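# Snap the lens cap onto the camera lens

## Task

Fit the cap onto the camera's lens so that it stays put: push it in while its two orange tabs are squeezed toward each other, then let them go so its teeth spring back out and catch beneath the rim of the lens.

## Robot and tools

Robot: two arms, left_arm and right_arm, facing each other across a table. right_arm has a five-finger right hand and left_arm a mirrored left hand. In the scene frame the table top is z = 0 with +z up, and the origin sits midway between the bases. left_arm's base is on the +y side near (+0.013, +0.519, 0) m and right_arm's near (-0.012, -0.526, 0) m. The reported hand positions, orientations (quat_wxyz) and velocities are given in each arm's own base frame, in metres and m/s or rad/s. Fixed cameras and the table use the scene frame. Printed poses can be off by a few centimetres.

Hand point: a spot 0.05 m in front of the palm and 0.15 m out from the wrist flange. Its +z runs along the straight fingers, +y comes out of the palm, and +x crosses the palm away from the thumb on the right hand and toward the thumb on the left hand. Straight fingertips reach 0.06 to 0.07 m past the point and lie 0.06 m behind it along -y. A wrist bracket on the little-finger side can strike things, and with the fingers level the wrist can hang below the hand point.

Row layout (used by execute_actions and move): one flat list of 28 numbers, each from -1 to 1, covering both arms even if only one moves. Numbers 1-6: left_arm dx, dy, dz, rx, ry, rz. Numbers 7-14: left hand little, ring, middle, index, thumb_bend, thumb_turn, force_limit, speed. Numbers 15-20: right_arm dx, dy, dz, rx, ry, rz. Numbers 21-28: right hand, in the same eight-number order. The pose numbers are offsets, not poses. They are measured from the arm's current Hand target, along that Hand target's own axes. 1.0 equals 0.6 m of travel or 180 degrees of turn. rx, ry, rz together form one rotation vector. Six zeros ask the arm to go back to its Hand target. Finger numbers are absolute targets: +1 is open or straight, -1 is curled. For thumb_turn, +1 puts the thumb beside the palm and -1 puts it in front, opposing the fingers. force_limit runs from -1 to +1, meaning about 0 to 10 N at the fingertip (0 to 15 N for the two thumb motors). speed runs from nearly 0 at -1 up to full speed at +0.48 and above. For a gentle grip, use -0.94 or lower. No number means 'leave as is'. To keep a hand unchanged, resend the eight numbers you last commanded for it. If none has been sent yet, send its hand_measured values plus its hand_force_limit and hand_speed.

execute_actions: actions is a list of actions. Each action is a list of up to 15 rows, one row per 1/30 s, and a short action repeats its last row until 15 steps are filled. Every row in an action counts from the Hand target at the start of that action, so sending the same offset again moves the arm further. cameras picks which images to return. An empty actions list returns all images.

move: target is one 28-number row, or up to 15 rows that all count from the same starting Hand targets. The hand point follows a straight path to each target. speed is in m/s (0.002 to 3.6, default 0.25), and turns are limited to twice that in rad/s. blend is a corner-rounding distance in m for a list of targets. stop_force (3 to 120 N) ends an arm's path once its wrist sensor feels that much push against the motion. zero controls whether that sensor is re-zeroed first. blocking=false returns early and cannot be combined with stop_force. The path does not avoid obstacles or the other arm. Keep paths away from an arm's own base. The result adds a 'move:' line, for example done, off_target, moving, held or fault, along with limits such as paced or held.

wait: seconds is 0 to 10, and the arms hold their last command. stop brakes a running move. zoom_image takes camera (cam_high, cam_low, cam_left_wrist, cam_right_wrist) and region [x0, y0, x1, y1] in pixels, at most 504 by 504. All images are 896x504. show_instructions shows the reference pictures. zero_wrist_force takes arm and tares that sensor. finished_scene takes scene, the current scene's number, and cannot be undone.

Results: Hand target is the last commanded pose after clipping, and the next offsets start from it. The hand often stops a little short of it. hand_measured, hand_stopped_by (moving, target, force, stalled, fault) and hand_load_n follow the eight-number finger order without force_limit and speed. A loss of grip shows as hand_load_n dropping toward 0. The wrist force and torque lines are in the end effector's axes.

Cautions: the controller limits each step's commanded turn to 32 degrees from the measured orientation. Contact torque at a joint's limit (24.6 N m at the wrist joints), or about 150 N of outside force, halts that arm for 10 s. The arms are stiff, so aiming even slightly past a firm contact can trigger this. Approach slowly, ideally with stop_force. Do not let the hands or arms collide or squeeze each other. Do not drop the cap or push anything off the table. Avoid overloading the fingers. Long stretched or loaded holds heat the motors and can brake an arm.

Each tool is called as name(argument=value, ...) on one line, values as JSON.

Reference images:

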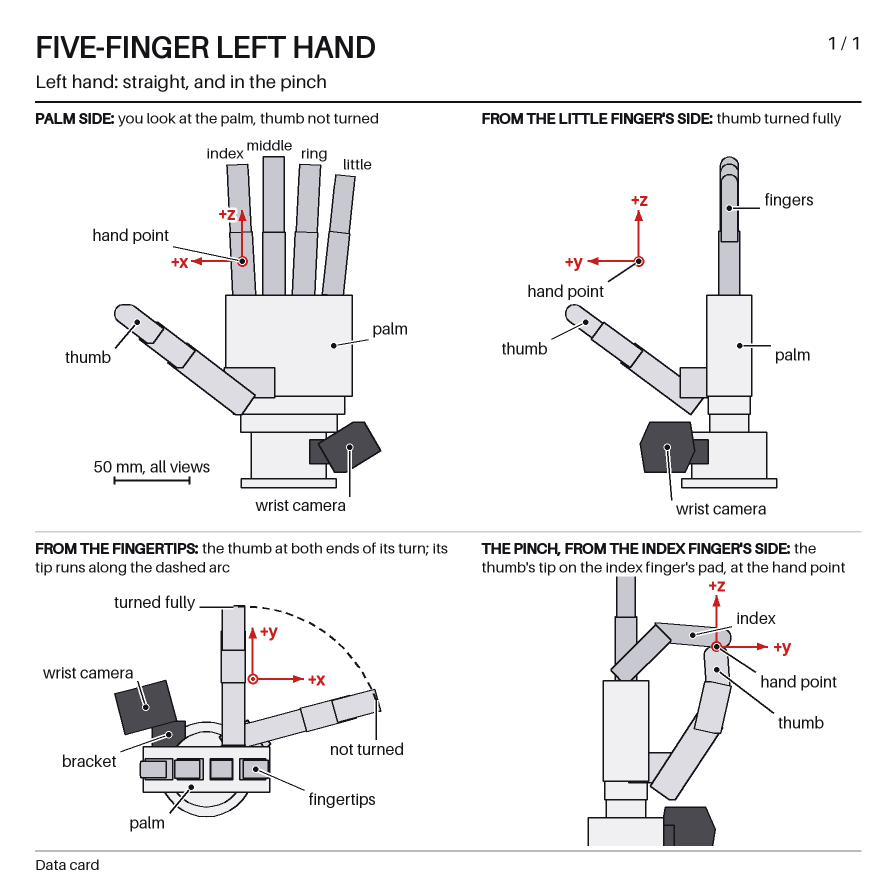

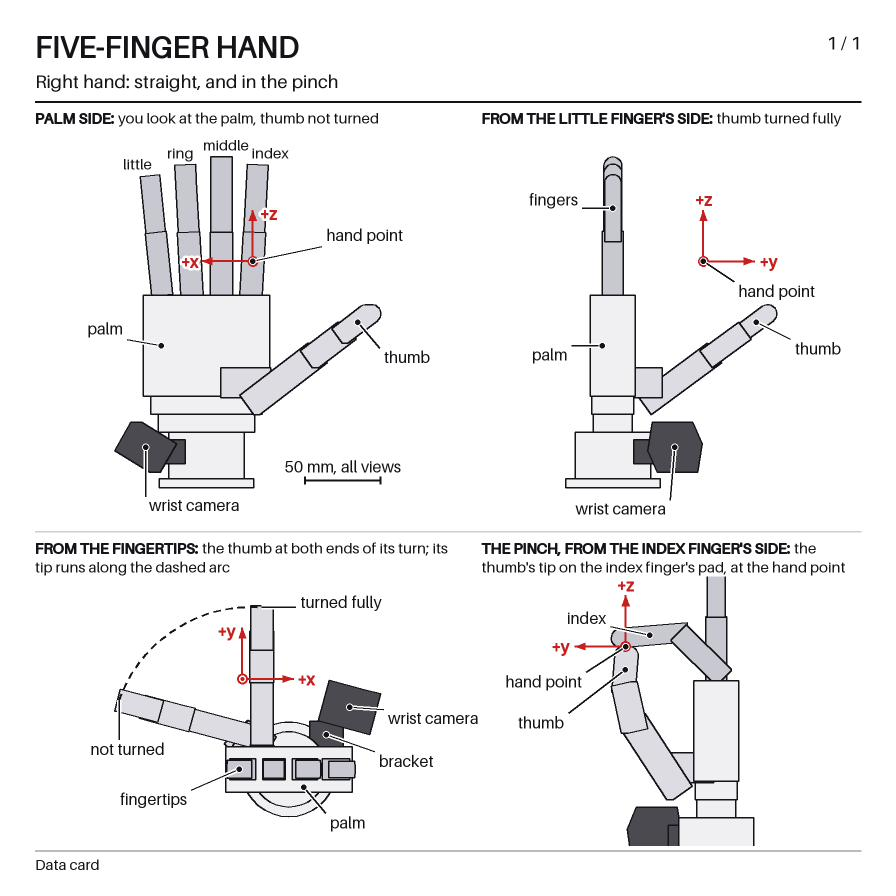

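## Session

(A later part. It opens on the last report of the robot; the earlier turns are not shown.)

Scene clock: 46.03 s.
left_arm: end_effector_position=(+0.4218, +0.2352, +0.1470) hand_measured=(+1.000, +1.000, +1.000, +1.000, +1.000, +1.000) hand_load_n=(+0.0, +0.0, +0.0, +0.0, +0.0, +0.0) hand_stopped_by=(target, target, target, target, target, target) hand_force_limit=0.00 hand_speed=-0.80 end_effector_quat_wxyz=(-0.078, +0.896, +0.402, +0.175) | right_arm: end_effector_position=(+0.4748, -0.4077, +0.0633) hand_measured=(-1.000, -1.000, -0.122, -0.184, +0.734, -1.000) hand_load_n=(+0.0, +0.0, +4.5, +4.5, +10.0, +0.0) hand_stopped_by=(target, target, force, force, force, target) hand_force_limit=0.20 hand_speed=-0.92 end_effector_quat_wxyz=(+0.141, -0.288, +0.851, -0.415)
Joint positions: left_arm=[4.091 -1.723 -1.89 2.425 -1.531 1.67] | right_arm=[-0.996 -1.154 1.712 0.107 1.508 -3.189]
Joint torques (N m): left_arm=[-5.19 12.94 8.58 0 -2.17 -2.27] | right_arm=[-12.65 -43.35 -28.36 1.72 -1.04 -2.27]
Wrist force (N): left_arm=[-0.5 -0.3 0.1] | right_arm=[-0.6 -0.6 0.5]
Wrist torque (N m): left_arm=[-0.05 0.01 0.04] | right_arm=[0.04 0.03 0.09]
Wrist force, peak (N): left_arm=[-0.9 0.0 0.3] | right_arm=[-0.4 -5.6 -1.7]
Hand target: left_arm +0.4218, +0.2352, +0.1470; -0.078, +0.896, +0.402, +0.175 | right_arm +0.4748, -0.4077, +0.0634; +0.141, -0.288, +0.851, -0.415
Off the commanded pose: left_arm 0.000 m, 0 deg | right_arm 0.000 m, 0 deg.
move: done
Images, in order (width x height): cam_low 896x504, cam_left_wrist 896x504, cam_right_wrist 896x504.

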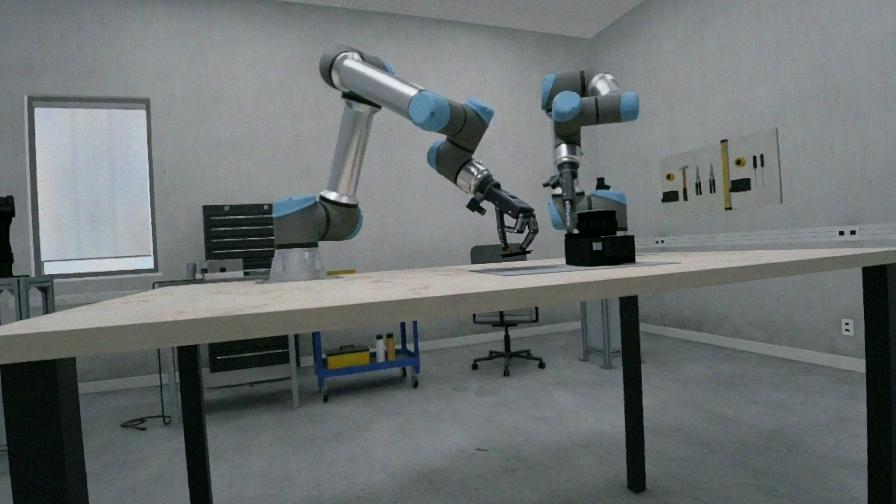

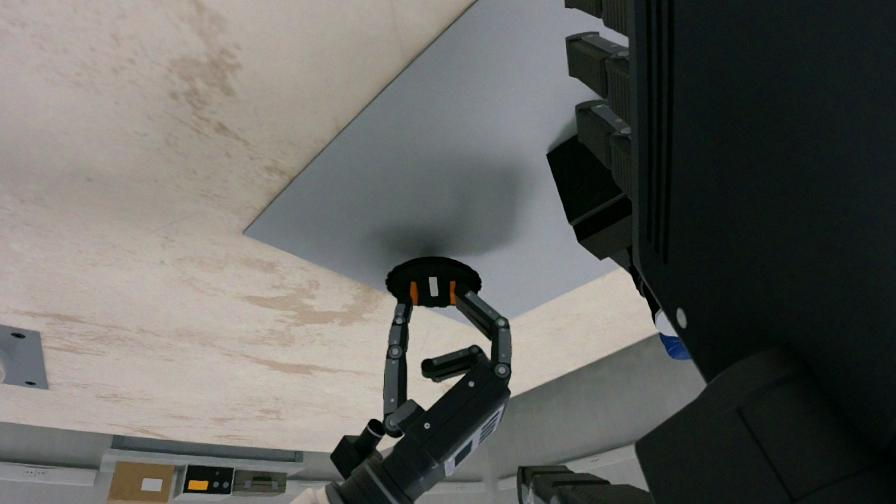

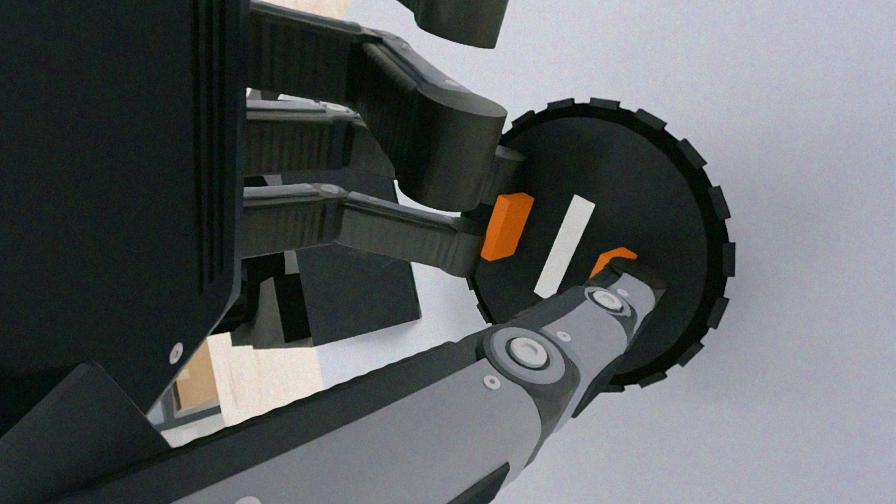

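move(target=[[0.0375,0,-0.0927,0,0,0,1,1,1,1,1,1,0,-0.8,0,-0.06,-0.05,0,0,0,-1,-1,-0.32,-0.32,0.43,-1,0.2,-0.92],[0.0208,-0.2665,-0.148,0,0,0,1,1,1,1,1,1,0,-0.8,0,-0.1833,-0.1403,-0.0278,0,0,-1,-1,-0.32,-0.32,0.43,-1,0.2,-0.92]], speed=0.15, blend=[0.02,0], cameras=["all"])

zoom_image(camera="cam_low", region=[480, 140, 660, 280])

zoom_image(camera="cam_left_wrist", region=[250, 180, 630, 504])

Scene clock: 50.53 s.
left_arm: end_effector_position=(+0.2880, +0.3252, +0.2339) hand_measured=(+1.000, +1.000, +1.000, +1.000, +1.000, +1.000) hand_load_n=(+0.0, +0.0, +0.0, +0.0, +0.0, +0.0) hand_stopped_by=(target, target, target, target, target, target) hand_force_limit=0.00 hand_speed=-0.80 end_effector_quat_wxyz=(-0.078, +0.896, +0.402, +0.175) | right_arm: end_effector_position=(+0.4755, -0.4089, +0.2019) hand_measured=(-1.000, -1.000, -0.122, -0.184, +0.734, -1.000) hand_load_n=(+0.0, +0.0, +4.5, +4.5, +10.0, +0.0) hand_stopped_by=(target, target, force, force, force, target) hand_force_limit=0.20 hand_speed=-0.92 end_effector_quat_wxyz=(+0.128, -0.294, +0.869, -0.377)
Joint positions: left_arm=[4.612 -1.582 -1.823 2.151 -1.348 2.163] | right_arm=[-0.993 -1.221 1.406 0.567 1.514 -3.193]
Joint torques (N m): left_arm=[5.43 7.88 31.18 -4.25 3.3 2.3] | right_arm=[13.34 -20.63 -31.24 1.88 1.5 -2.09]
Wrist force (N): left_arm=[-0.6 0.2 0.0] | right_arm=[-0.4 -0.2 0.3]
Wrist torque (N m): left_arm=[0.04 0.01 -0.18] | right_arm=[0.11 0.03 0.09]
Wrist force, peak (N): left_arm=[-1.1 0.1 0.9] | right_arm=[-0.5 -0.8 0.5]
Hand target: left_arm +0.2879, +0.3253, +0.2339; -0.078, +0.896, +0.402, +0.175 | right_arm +0.4755, -0.4089, +0.2019; +0.128, -0.294, +0.869, -0.377
Off the commanded pose: left_arm 0.000 m, 0 deg | right_arm 0.000 m, 0 deg.
move: done

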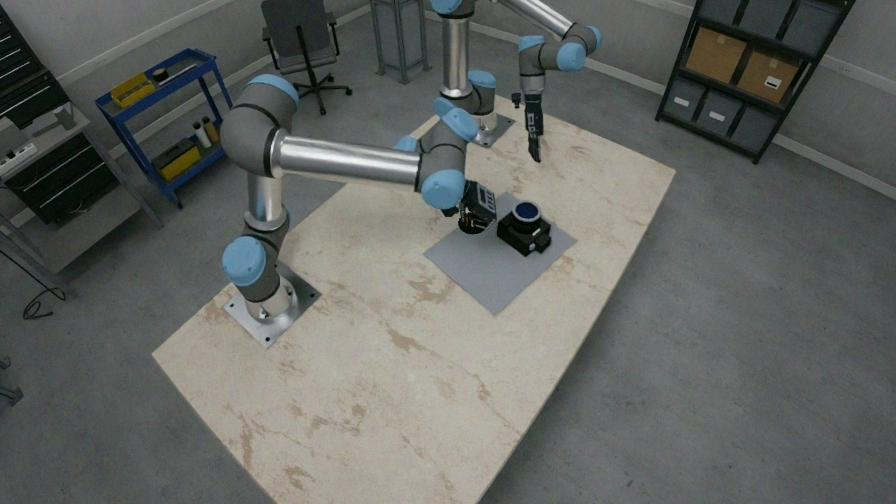

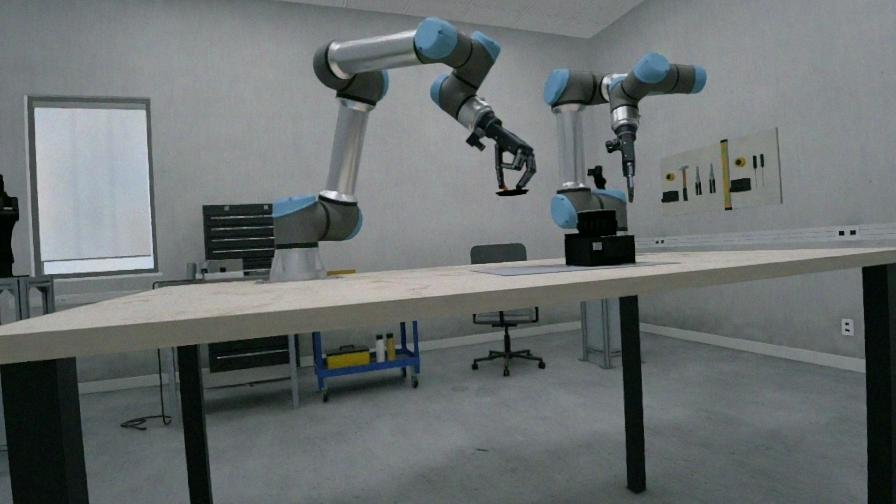

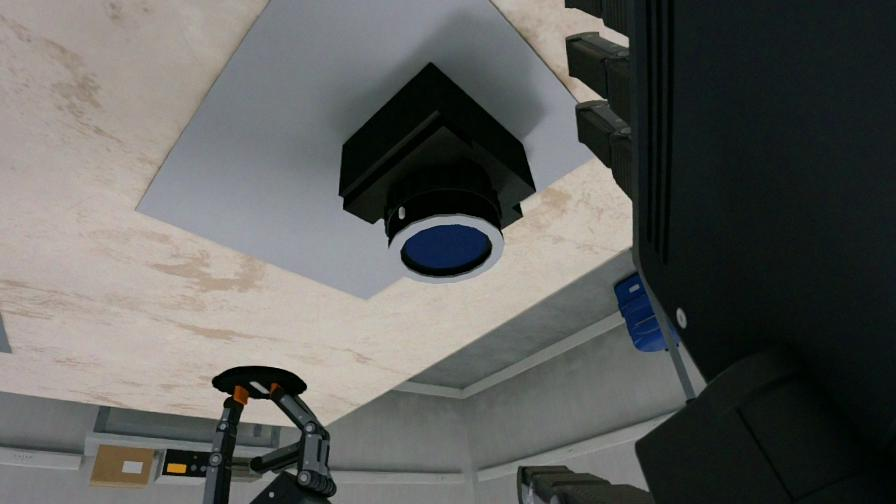

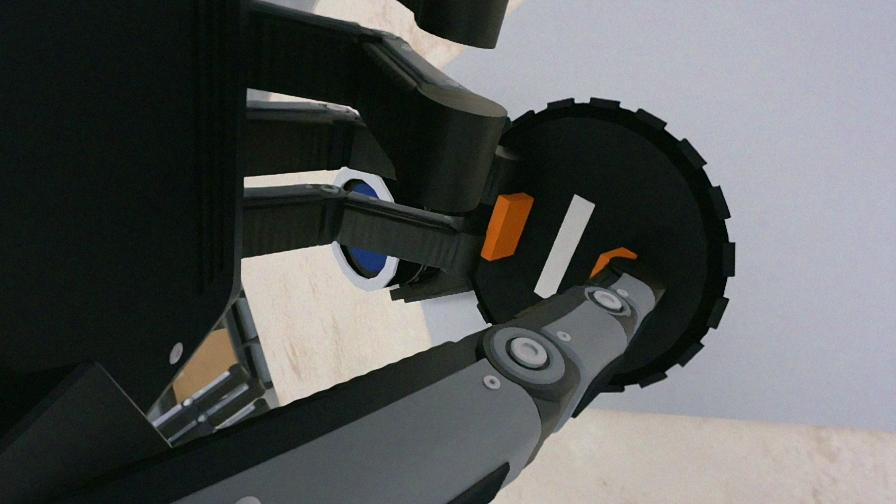

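Scaled by 2.800 from the camera's 896x504 image, which has a finer 1280x720 frame.

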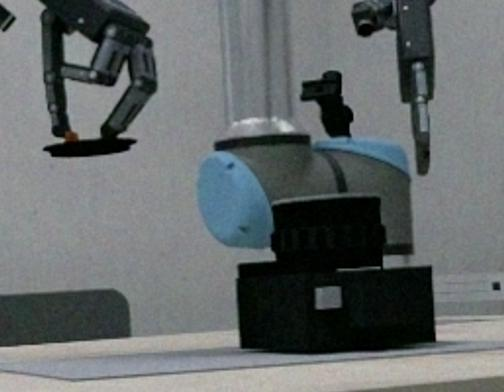

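Scaled by 1.326 from the camera's 896x504 image, which has a finer 1280x720 frame.

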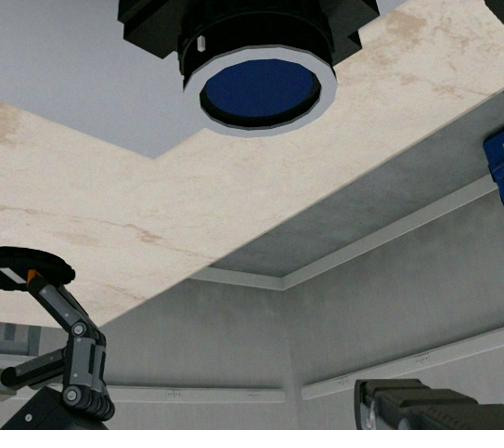

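zoom_image(camera="cam_low", region=[480, 165, 550, 215])

zoom_image(camera="cam_low", region=[560, 195, 640, 275])

zoom_image(camera="cam_left_wrist", region=[180, 340, 340, 440])

Scaled by 7.200 from the camera's 896x504 image, which has a finer 1280x720 frame.

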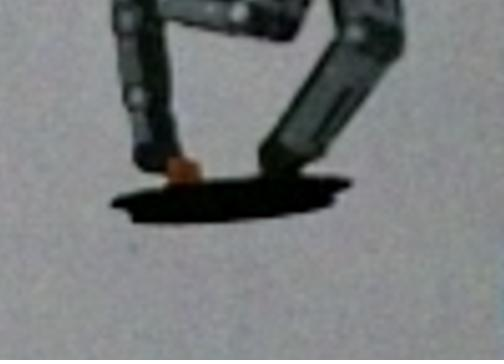

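Scaled by 6.300 from the camera's 896x504 image, which has a finer 1280x720 frame.

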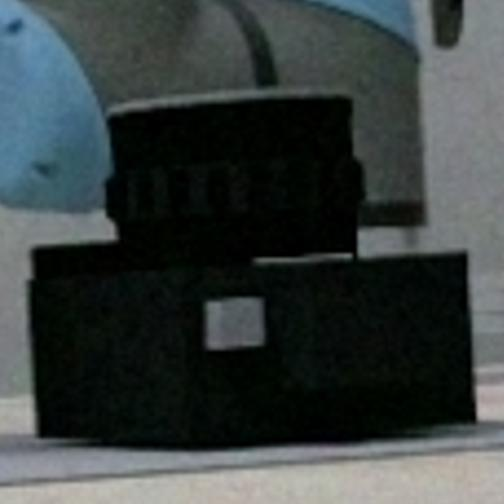

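Scaled by 3.150 from the camera's 896x504 image, which has a finer 1280x720 frame.

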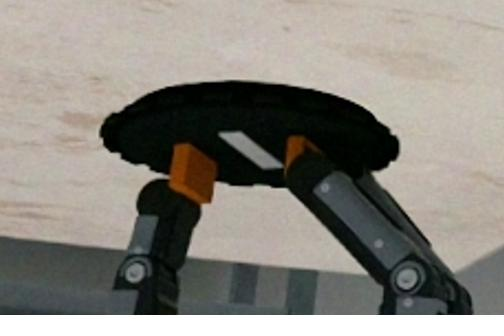

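move(target=[0,0,0,0,0,0,1,1,1,1,1,1,0,-0.8,-0.1265,-0.176,0.1882,-0.0044,0,0,-1,-1,-0.32,-0.32,0.43,-1,0.2,-0.92], speed=0.12, cameras=["all"])

zoom_image(camera="cam_low", region=[550, 150, 650, 250])

zoom_image(camera="cam_left_wrist", region=[340, 180, 560, 400])

zoom_image(camera="cam_right_wrist", region=[440, 40, 840, 440])

Scene clock: 54.70 s.
left_arm: end_effector_position=(+0.2879, +0.3253, +0.2339) hand_measured=(+1.000, +1.000, +1.000, +1.000, +1.000, +1.000) hand_load_n=(+0.0, +0.0, +0.0, +0.0, +0.0, +0.0) hand_stopped_by=(target, target, target, target, target, target) hand_force_limit=0.00 hand_speed=-0.80 end_effector_quat_wxyz=(-0.078, +0.896, +0.402, +0.175) | right_arm: end_effector_position=(+0.6298, -0.4855, +0.2021) hand_measured=(-1.000, -1.000, -0.122, -0.184, +0.734, -1.000) hand_load_n=(+0.0, +0.0, +4.5, +4.5, +9.5, +0.0) hand_stopped_by=(target, target, force, force, force, target) hand_force_limit=0.20 hand_speed=-0.92 end_effector_quat_wxyz=(+0.126, -0.295, +0.871, -0.371)
Joint positions: left_arm=[4.612 -1.582 -1.823 2.151 -1.348 2.163] | right_arm=[-0.854 -0.722 0.601 0.887 1.616 -3.097]
Joint torques (N m): left_arm=[6.1 8.5 30.33 -4.23 3.1 2.14] | right_arm=[13.61 -37.73 -32.39 2.1 1.55 1.95]
Wrist force (N): left_arm=[-0.5 0.2 0.1] | right_arm=[-0.7 -0.2 0.5]
Wrist torque (N m): left_arm=[0.03 -0.01 -0.17] | right_arm=[0.10 0.08 -0.08]
Wrist force, peak (N): left_arm=[-1.1 0.2 -0.2] | right_arm=[-0.7 -0.5 1.0]
Hand target: left_arm +0.2879, +0.3253, +0.2339; -0.078, +0.896, +0.402, +0.175 | right_arm +0.6298, -0.4855, +0.2021; +0.126, -0.295, +0.871, -0.371
Off the commanded pose: left_arm 0.000 m, 0 deg | right_arm 0.000 m, 0 deg.
move: done

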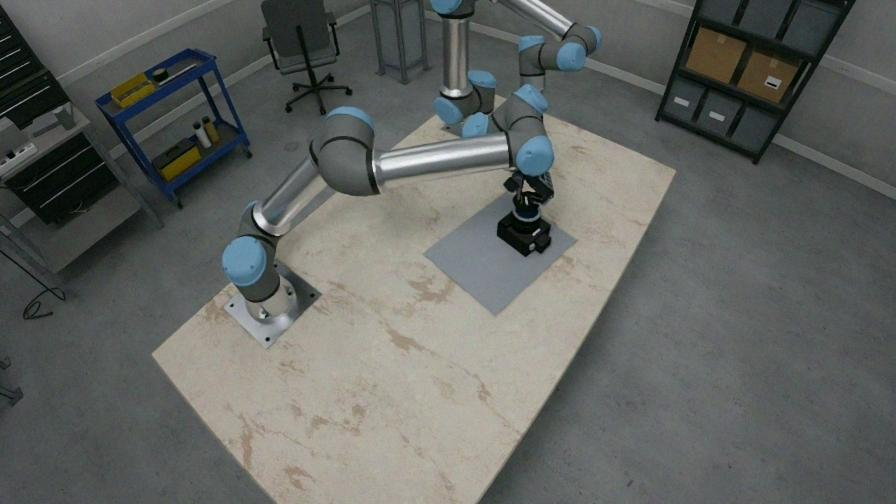

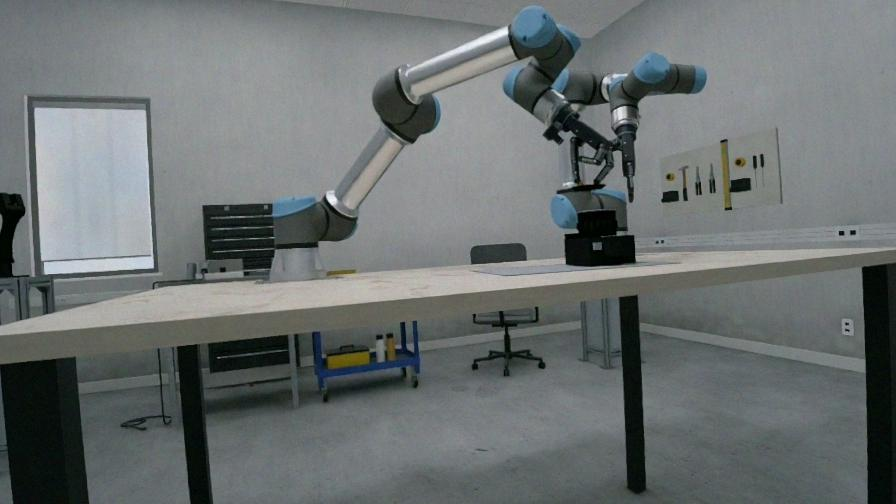

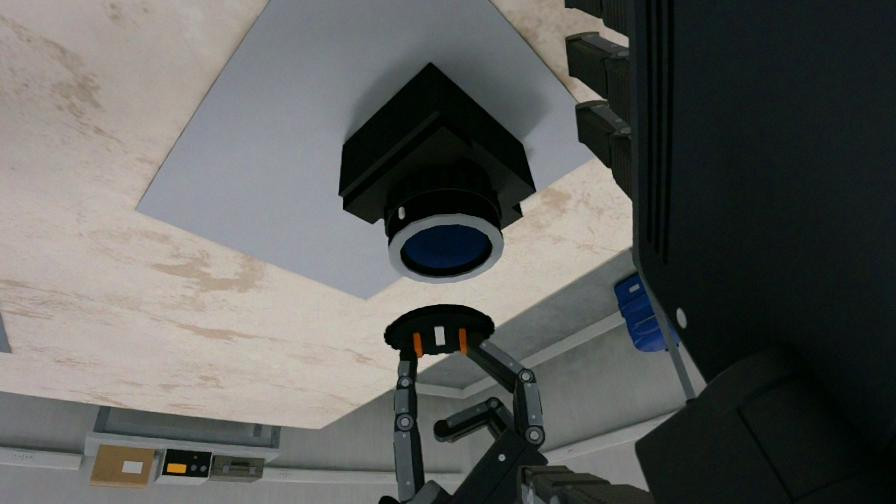

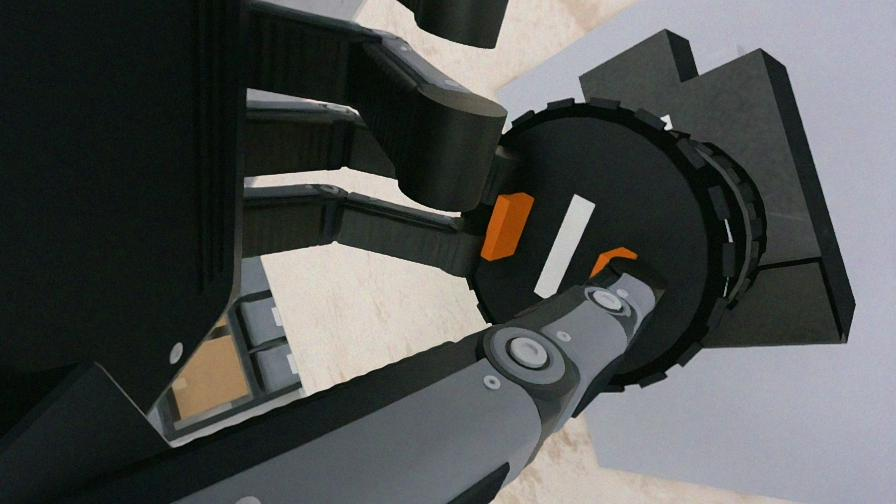

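Scaled by 5.040 from the camera's 896x504 image, which has a finer 1280x720 frame.

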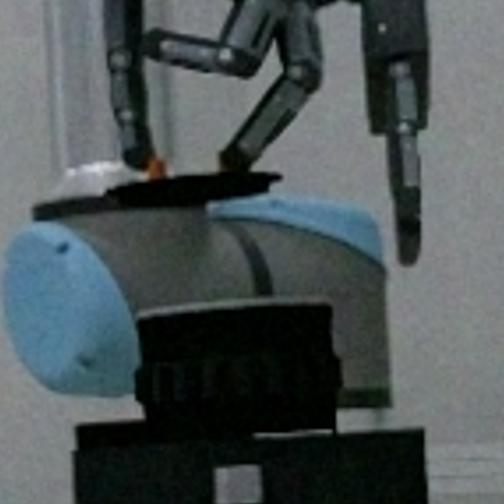

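Scaled by 2.291 from the camera's 896x504 image, which has a finer 1280x720 frame.

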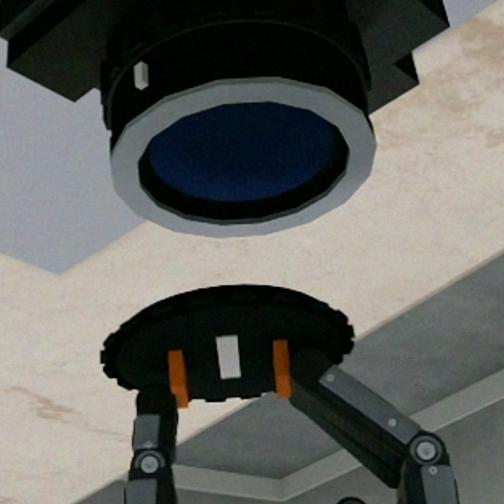

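Scaled by 1.260 from the camera's 896x504 image, which has a finer 1280x720 frame.

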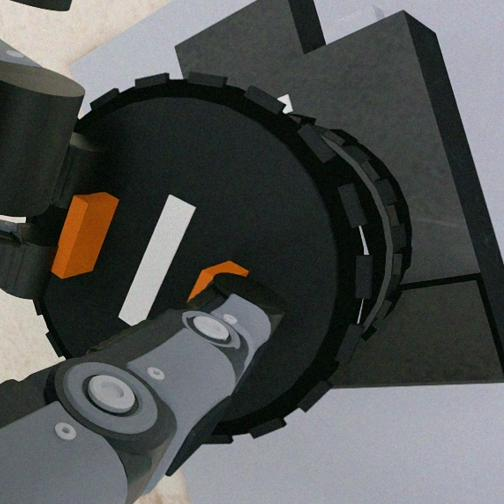

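move(target=[0,0,0,0,0,0,1,1,1,1,1,1,0,-0.8,-0.0333,0.0178,0.0343,0,0,0,-1,-1,-0.32,-0.32,0.43,-1,0.2,-0.92], speed=0.08, stop_force=8, cameras=["all"])

zoom_image(camera="cam_low", region=[560, 180, 630, 250])

zoom_image(camera="cam_left_wrist", region=[360, 190, 540, 370])

zoom_image(camera="cam_right_wrist", region=[440, 40, 840, 440])

Scene clock: 60.70 s.
left_arm: end_effector_position=(+0.2879, +0.3253, +0.2339) hand_measured=(+1.000, +1.000, +1.000, +1.000, +1.000, +1.000) hand_load_n=(+0.0, +0.0, +0.0, +0.0, +0.0, +0.0) hand_stopped_by=(target, target, target, target, target, target) hand_force_limit=0.00 hand_speed=-0.80 end_effector_quat_wxyz=(-0.078, +0.896, +0.402, +0.175) | right_arm: end_effector_position=(+0.6502, -0.4793, +0.1802) hand_measured=(-1.000, -1.000, -0.122, -0.184, +0.734, -1.000) hand_load_n=(+0.0, +0.0, +5.0, +4.5, +9.5, +0.0) hand_stopped_by=(target, target, force, force, force, target) hand_force_limit=0.20 hand_speed=-0.92 end_effector_quat_wxyz=(+0.126, -0.295, +0.871, -0.371)
Joint positions: left_arm=[4.612 -1.582 -1.823 2.151 -1.348 2.163] | right_arm=[-0.824 -0.677 0.575 0.869 1.637 -3.076]
Joint torques (N m): left_arm=[5.24 9 28.14 -4.12 3.14 2.09] | right_arm=[13.81 -38.73 -30.7 1.57 1.66 1.98]
Wrist force (N): left_arm=[-0.5 0.2 -0.1] | right_arm=[-0.5 -0.1 0.3]
Wrist torque (N m): left_arm=[0.05 -0.02 -0.17] | right_arm=[0.13 0.05 -0.06]
Wrist force, peak (N): left_arm=[-1.2 0.0 -0.4] | right_arm=[-0.9 0.1 0.9]
Hand target: left_arm +0.2879, +0.3253, +0.2339; -0.078, +0.896, +0.402, +0.175 | right_arm +0.6502, -0.4793, +0.1802; +0.126, -0.295, +0.871, -0.371
Off the commanded pose: left_arm 0.000 m, 0 deg | right_arm 0.000 m, 0 deg.
move: done

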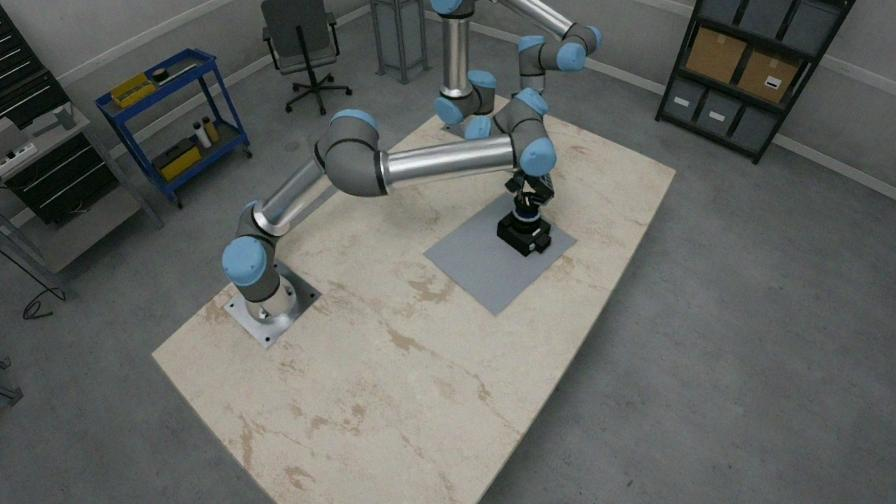

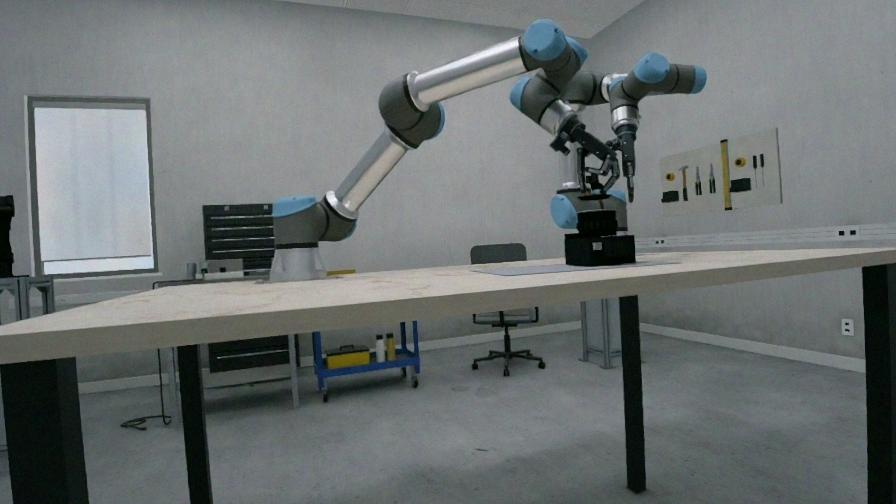

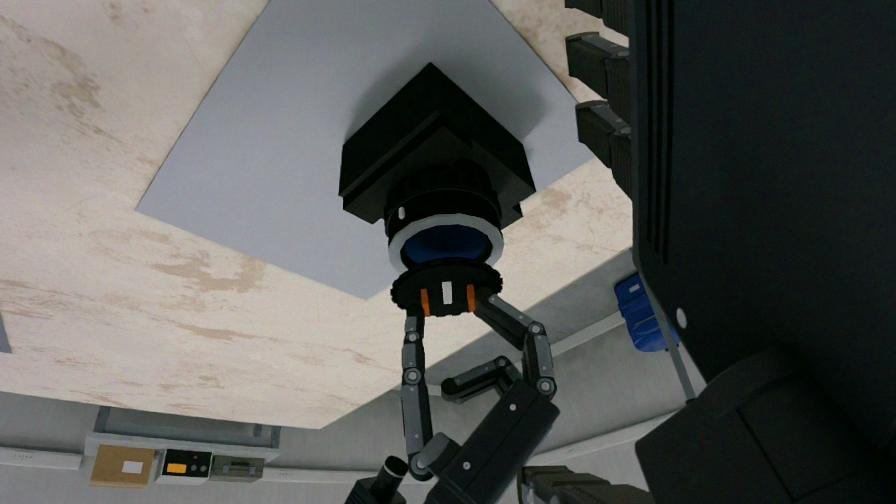

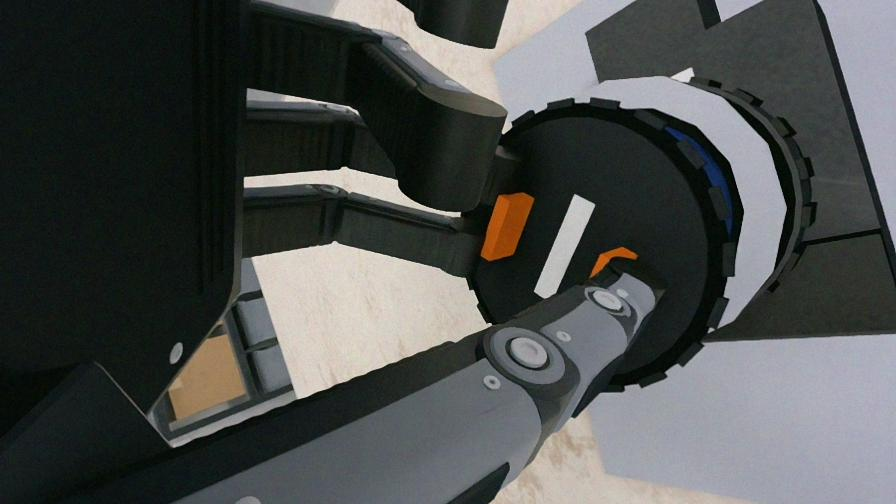

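Scaled by 7.200 from the camera's 896x504 image, which has a finer 1280x720 frame.

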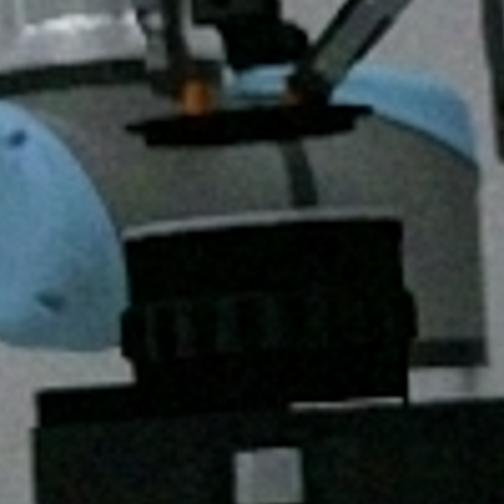

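Scaled by 2.800 from the camera's 896x504 image, which has a finer 1280x720 frame.

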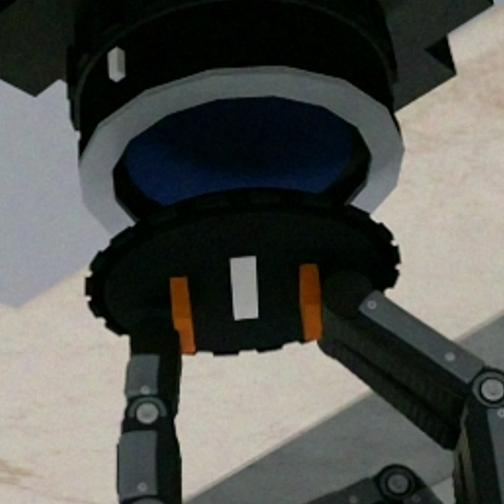

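Scaled by 1.260 from the camera's 896x504 image, which has a finer 1280x720 frame.

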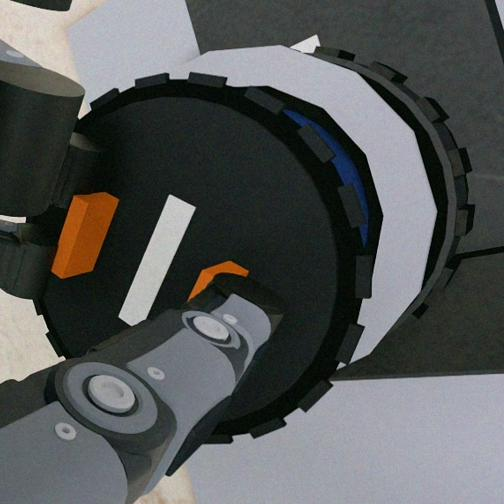

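move(target=[0,0,0,0,0,0,1,1,1,1,1,1,0,-0.8,-0.0017,0.0126,0.0168,-0.0067,0,0,-1,-1,-0.32,-0.32,0.43,-1,0.2,-0.92], speed=0.05, stop_force=8, cameras=["all"])

zoom_image(camera="cam_low", region=[560, 180, 630, 250])

zoom_image(camera="cam_left_wrist", region=[360, 190, 540, 370])

zoom_image(camera="cam_right_wrist", region=[440, 40, 840, 440])

Scene clock: 68.37 s.
left_arm: end_effector_position=(+0.2879, +0.3253, +0.2339) hand_measured=(+1.000, +1.000, +1.000, +1.000, +1.000, +1.000) hand_load_n=(+0.0, +0.0, +0.0, +0.0, +0.0, +0.0) hand_stopped_by=(target, target, target, target, target, target) hand_force_limit=0.00 hand_speed=-0.80 end_effector_quat_wxyz=(-0.078, +0.896, +0.402, +0.175) | right_arm: end_effector_position=(+0.6523, -0.4802, +0.1678) hand_measured=(-1.000, -1.000, -0.122, -0.184, +0.734, -1.000) hand_load_n=(+0.0, +0.0, +4.5, +4.5, +10.0, +0.0) hand_stopped_by=(target, target, force, force, force, target) hand_force_limit=0.20 hand_speed=-0.92 end_effector_quat_wxyz=(+0.123, -0.296, +0.875, -0.362)
Joint positions: left_arm=[4.612 -1.582 -1.823 2.151 -1.348 2.163] | right_arm=[-0.823 -0.645 0.544 0.889 1.636 -3.074]
Joint torques (N m): left_arm=[5.56 8.19 25.71 -4.17 3.03 1.91] | right_arm=[13.41 -39.74 -31.31 2.04 -1.03 2.01]
Wrist force (N): left_arm=[-0.9 0.2 -0.1] | right_arm=[-0.7 -0.3 0.6]
Wrist torque (N m): left_arm=[0.04 0.05 -0.20] | right_arm=[0.09 0.07 -0.08]
Wrist force, peak (N): left_arm=[-1.0 -0.1 -0.1] | right_arm=[-0.6 -0.3 0.8]
Hand target: left_arm +0.2879, +0.3253, +0.2339; -0.078, +0.896, +0.402, +0.175 | right_arm +0.6523, -0.4802, +0.1678; +0.123, -0.296, +0.875, -0.362
Off the commanded pose: left_arm 0.000 m, 0 deg | right_arm 0.000 m, 0 deg.
move: done

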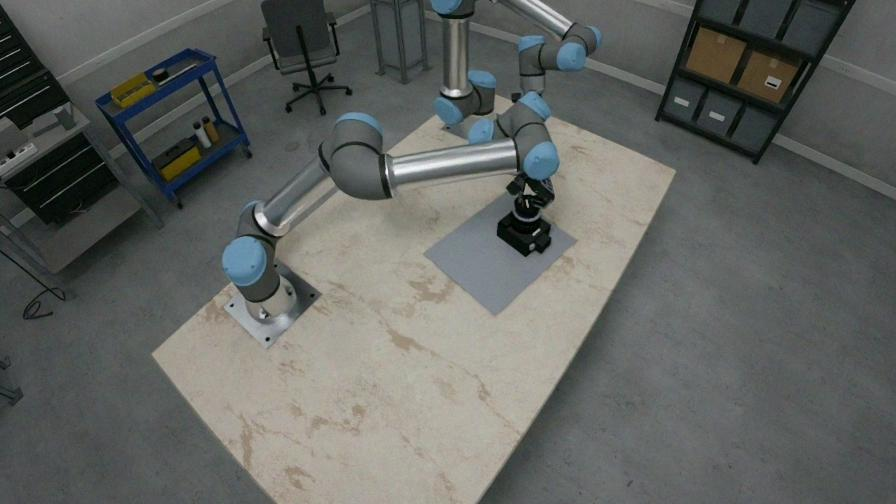

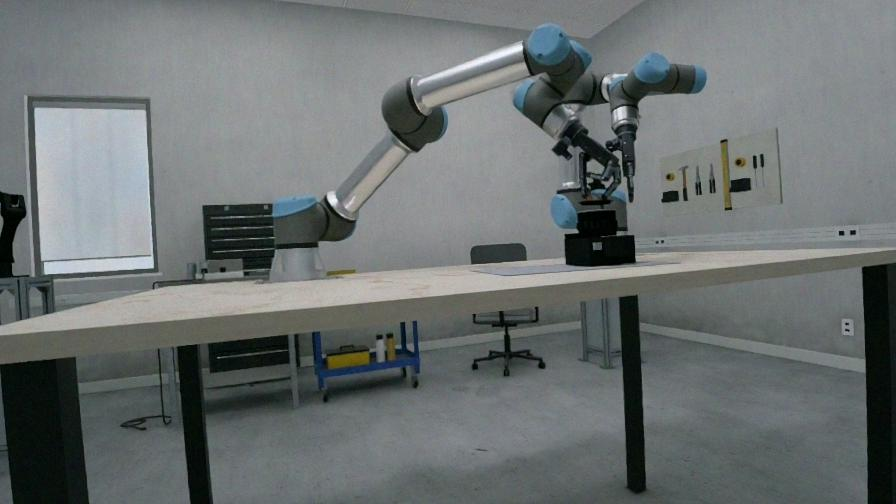

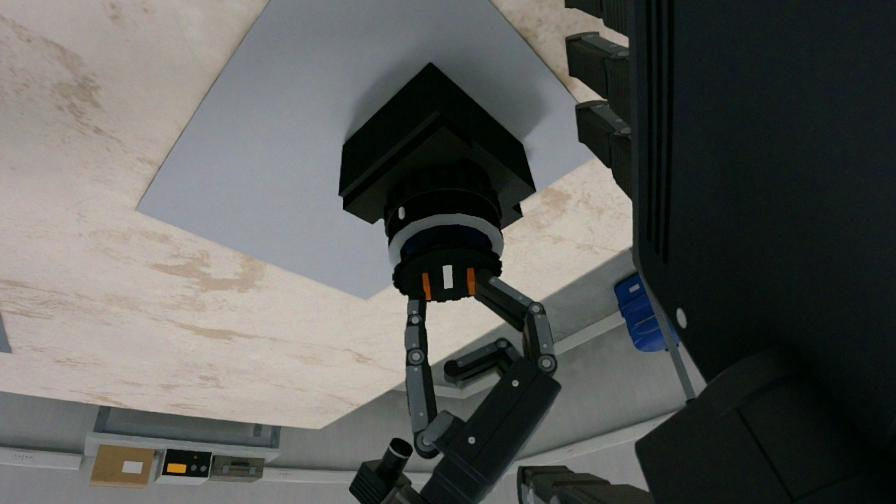

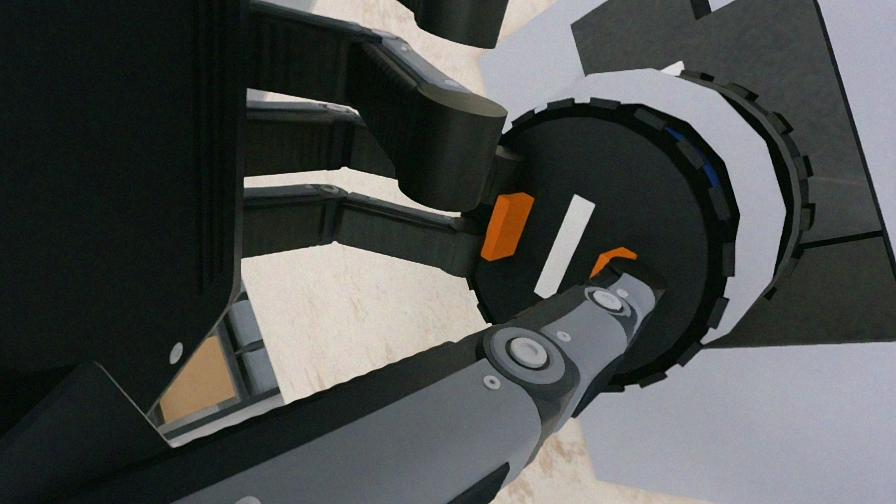

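Scaled by 7.200 from the camera's 896x504 image, which has a finer 1280x720 frame.

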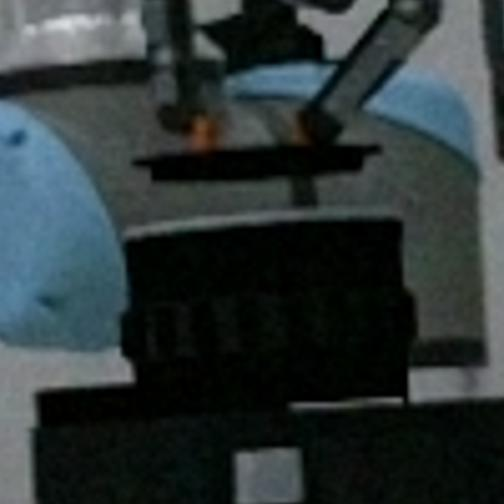

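Scaled by 2.800 from the camera's 896x504 image, which has a finer 1280x720 frame.

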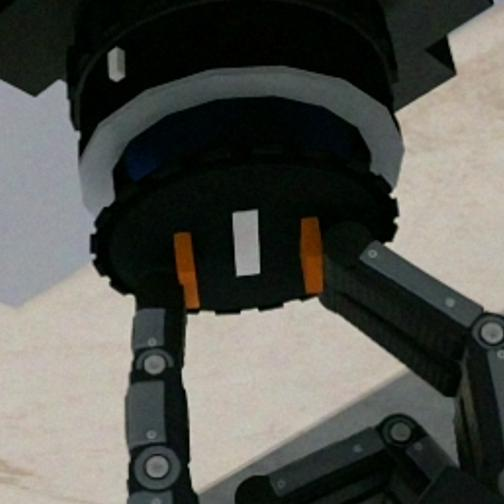

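Scaled by 1.260 from the camera's 896x504 image, which has a finer 1280x720 frame.

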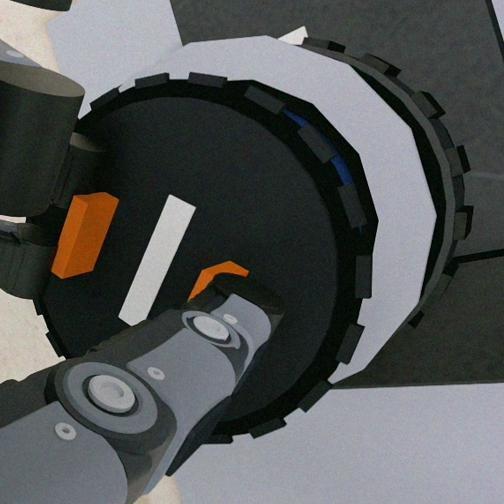

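zoom_image(camera="cam_low", region=[570, 190, 626, 225])

zoom_image(camera="cam_left_wrist", region=[380, 200, 520, 310])

Scaled by 9.000 from the camera's 896x504 image, which has a finer 1280x720 frame.

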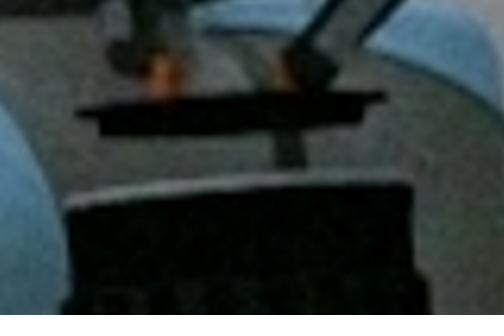

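Scaled by 3.600 from the camera's 896x504 image, which has a finer 1280x720 frame.

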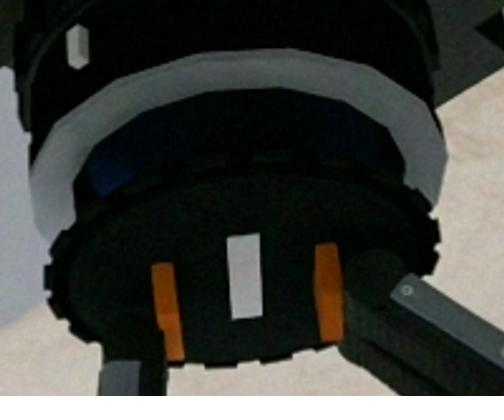

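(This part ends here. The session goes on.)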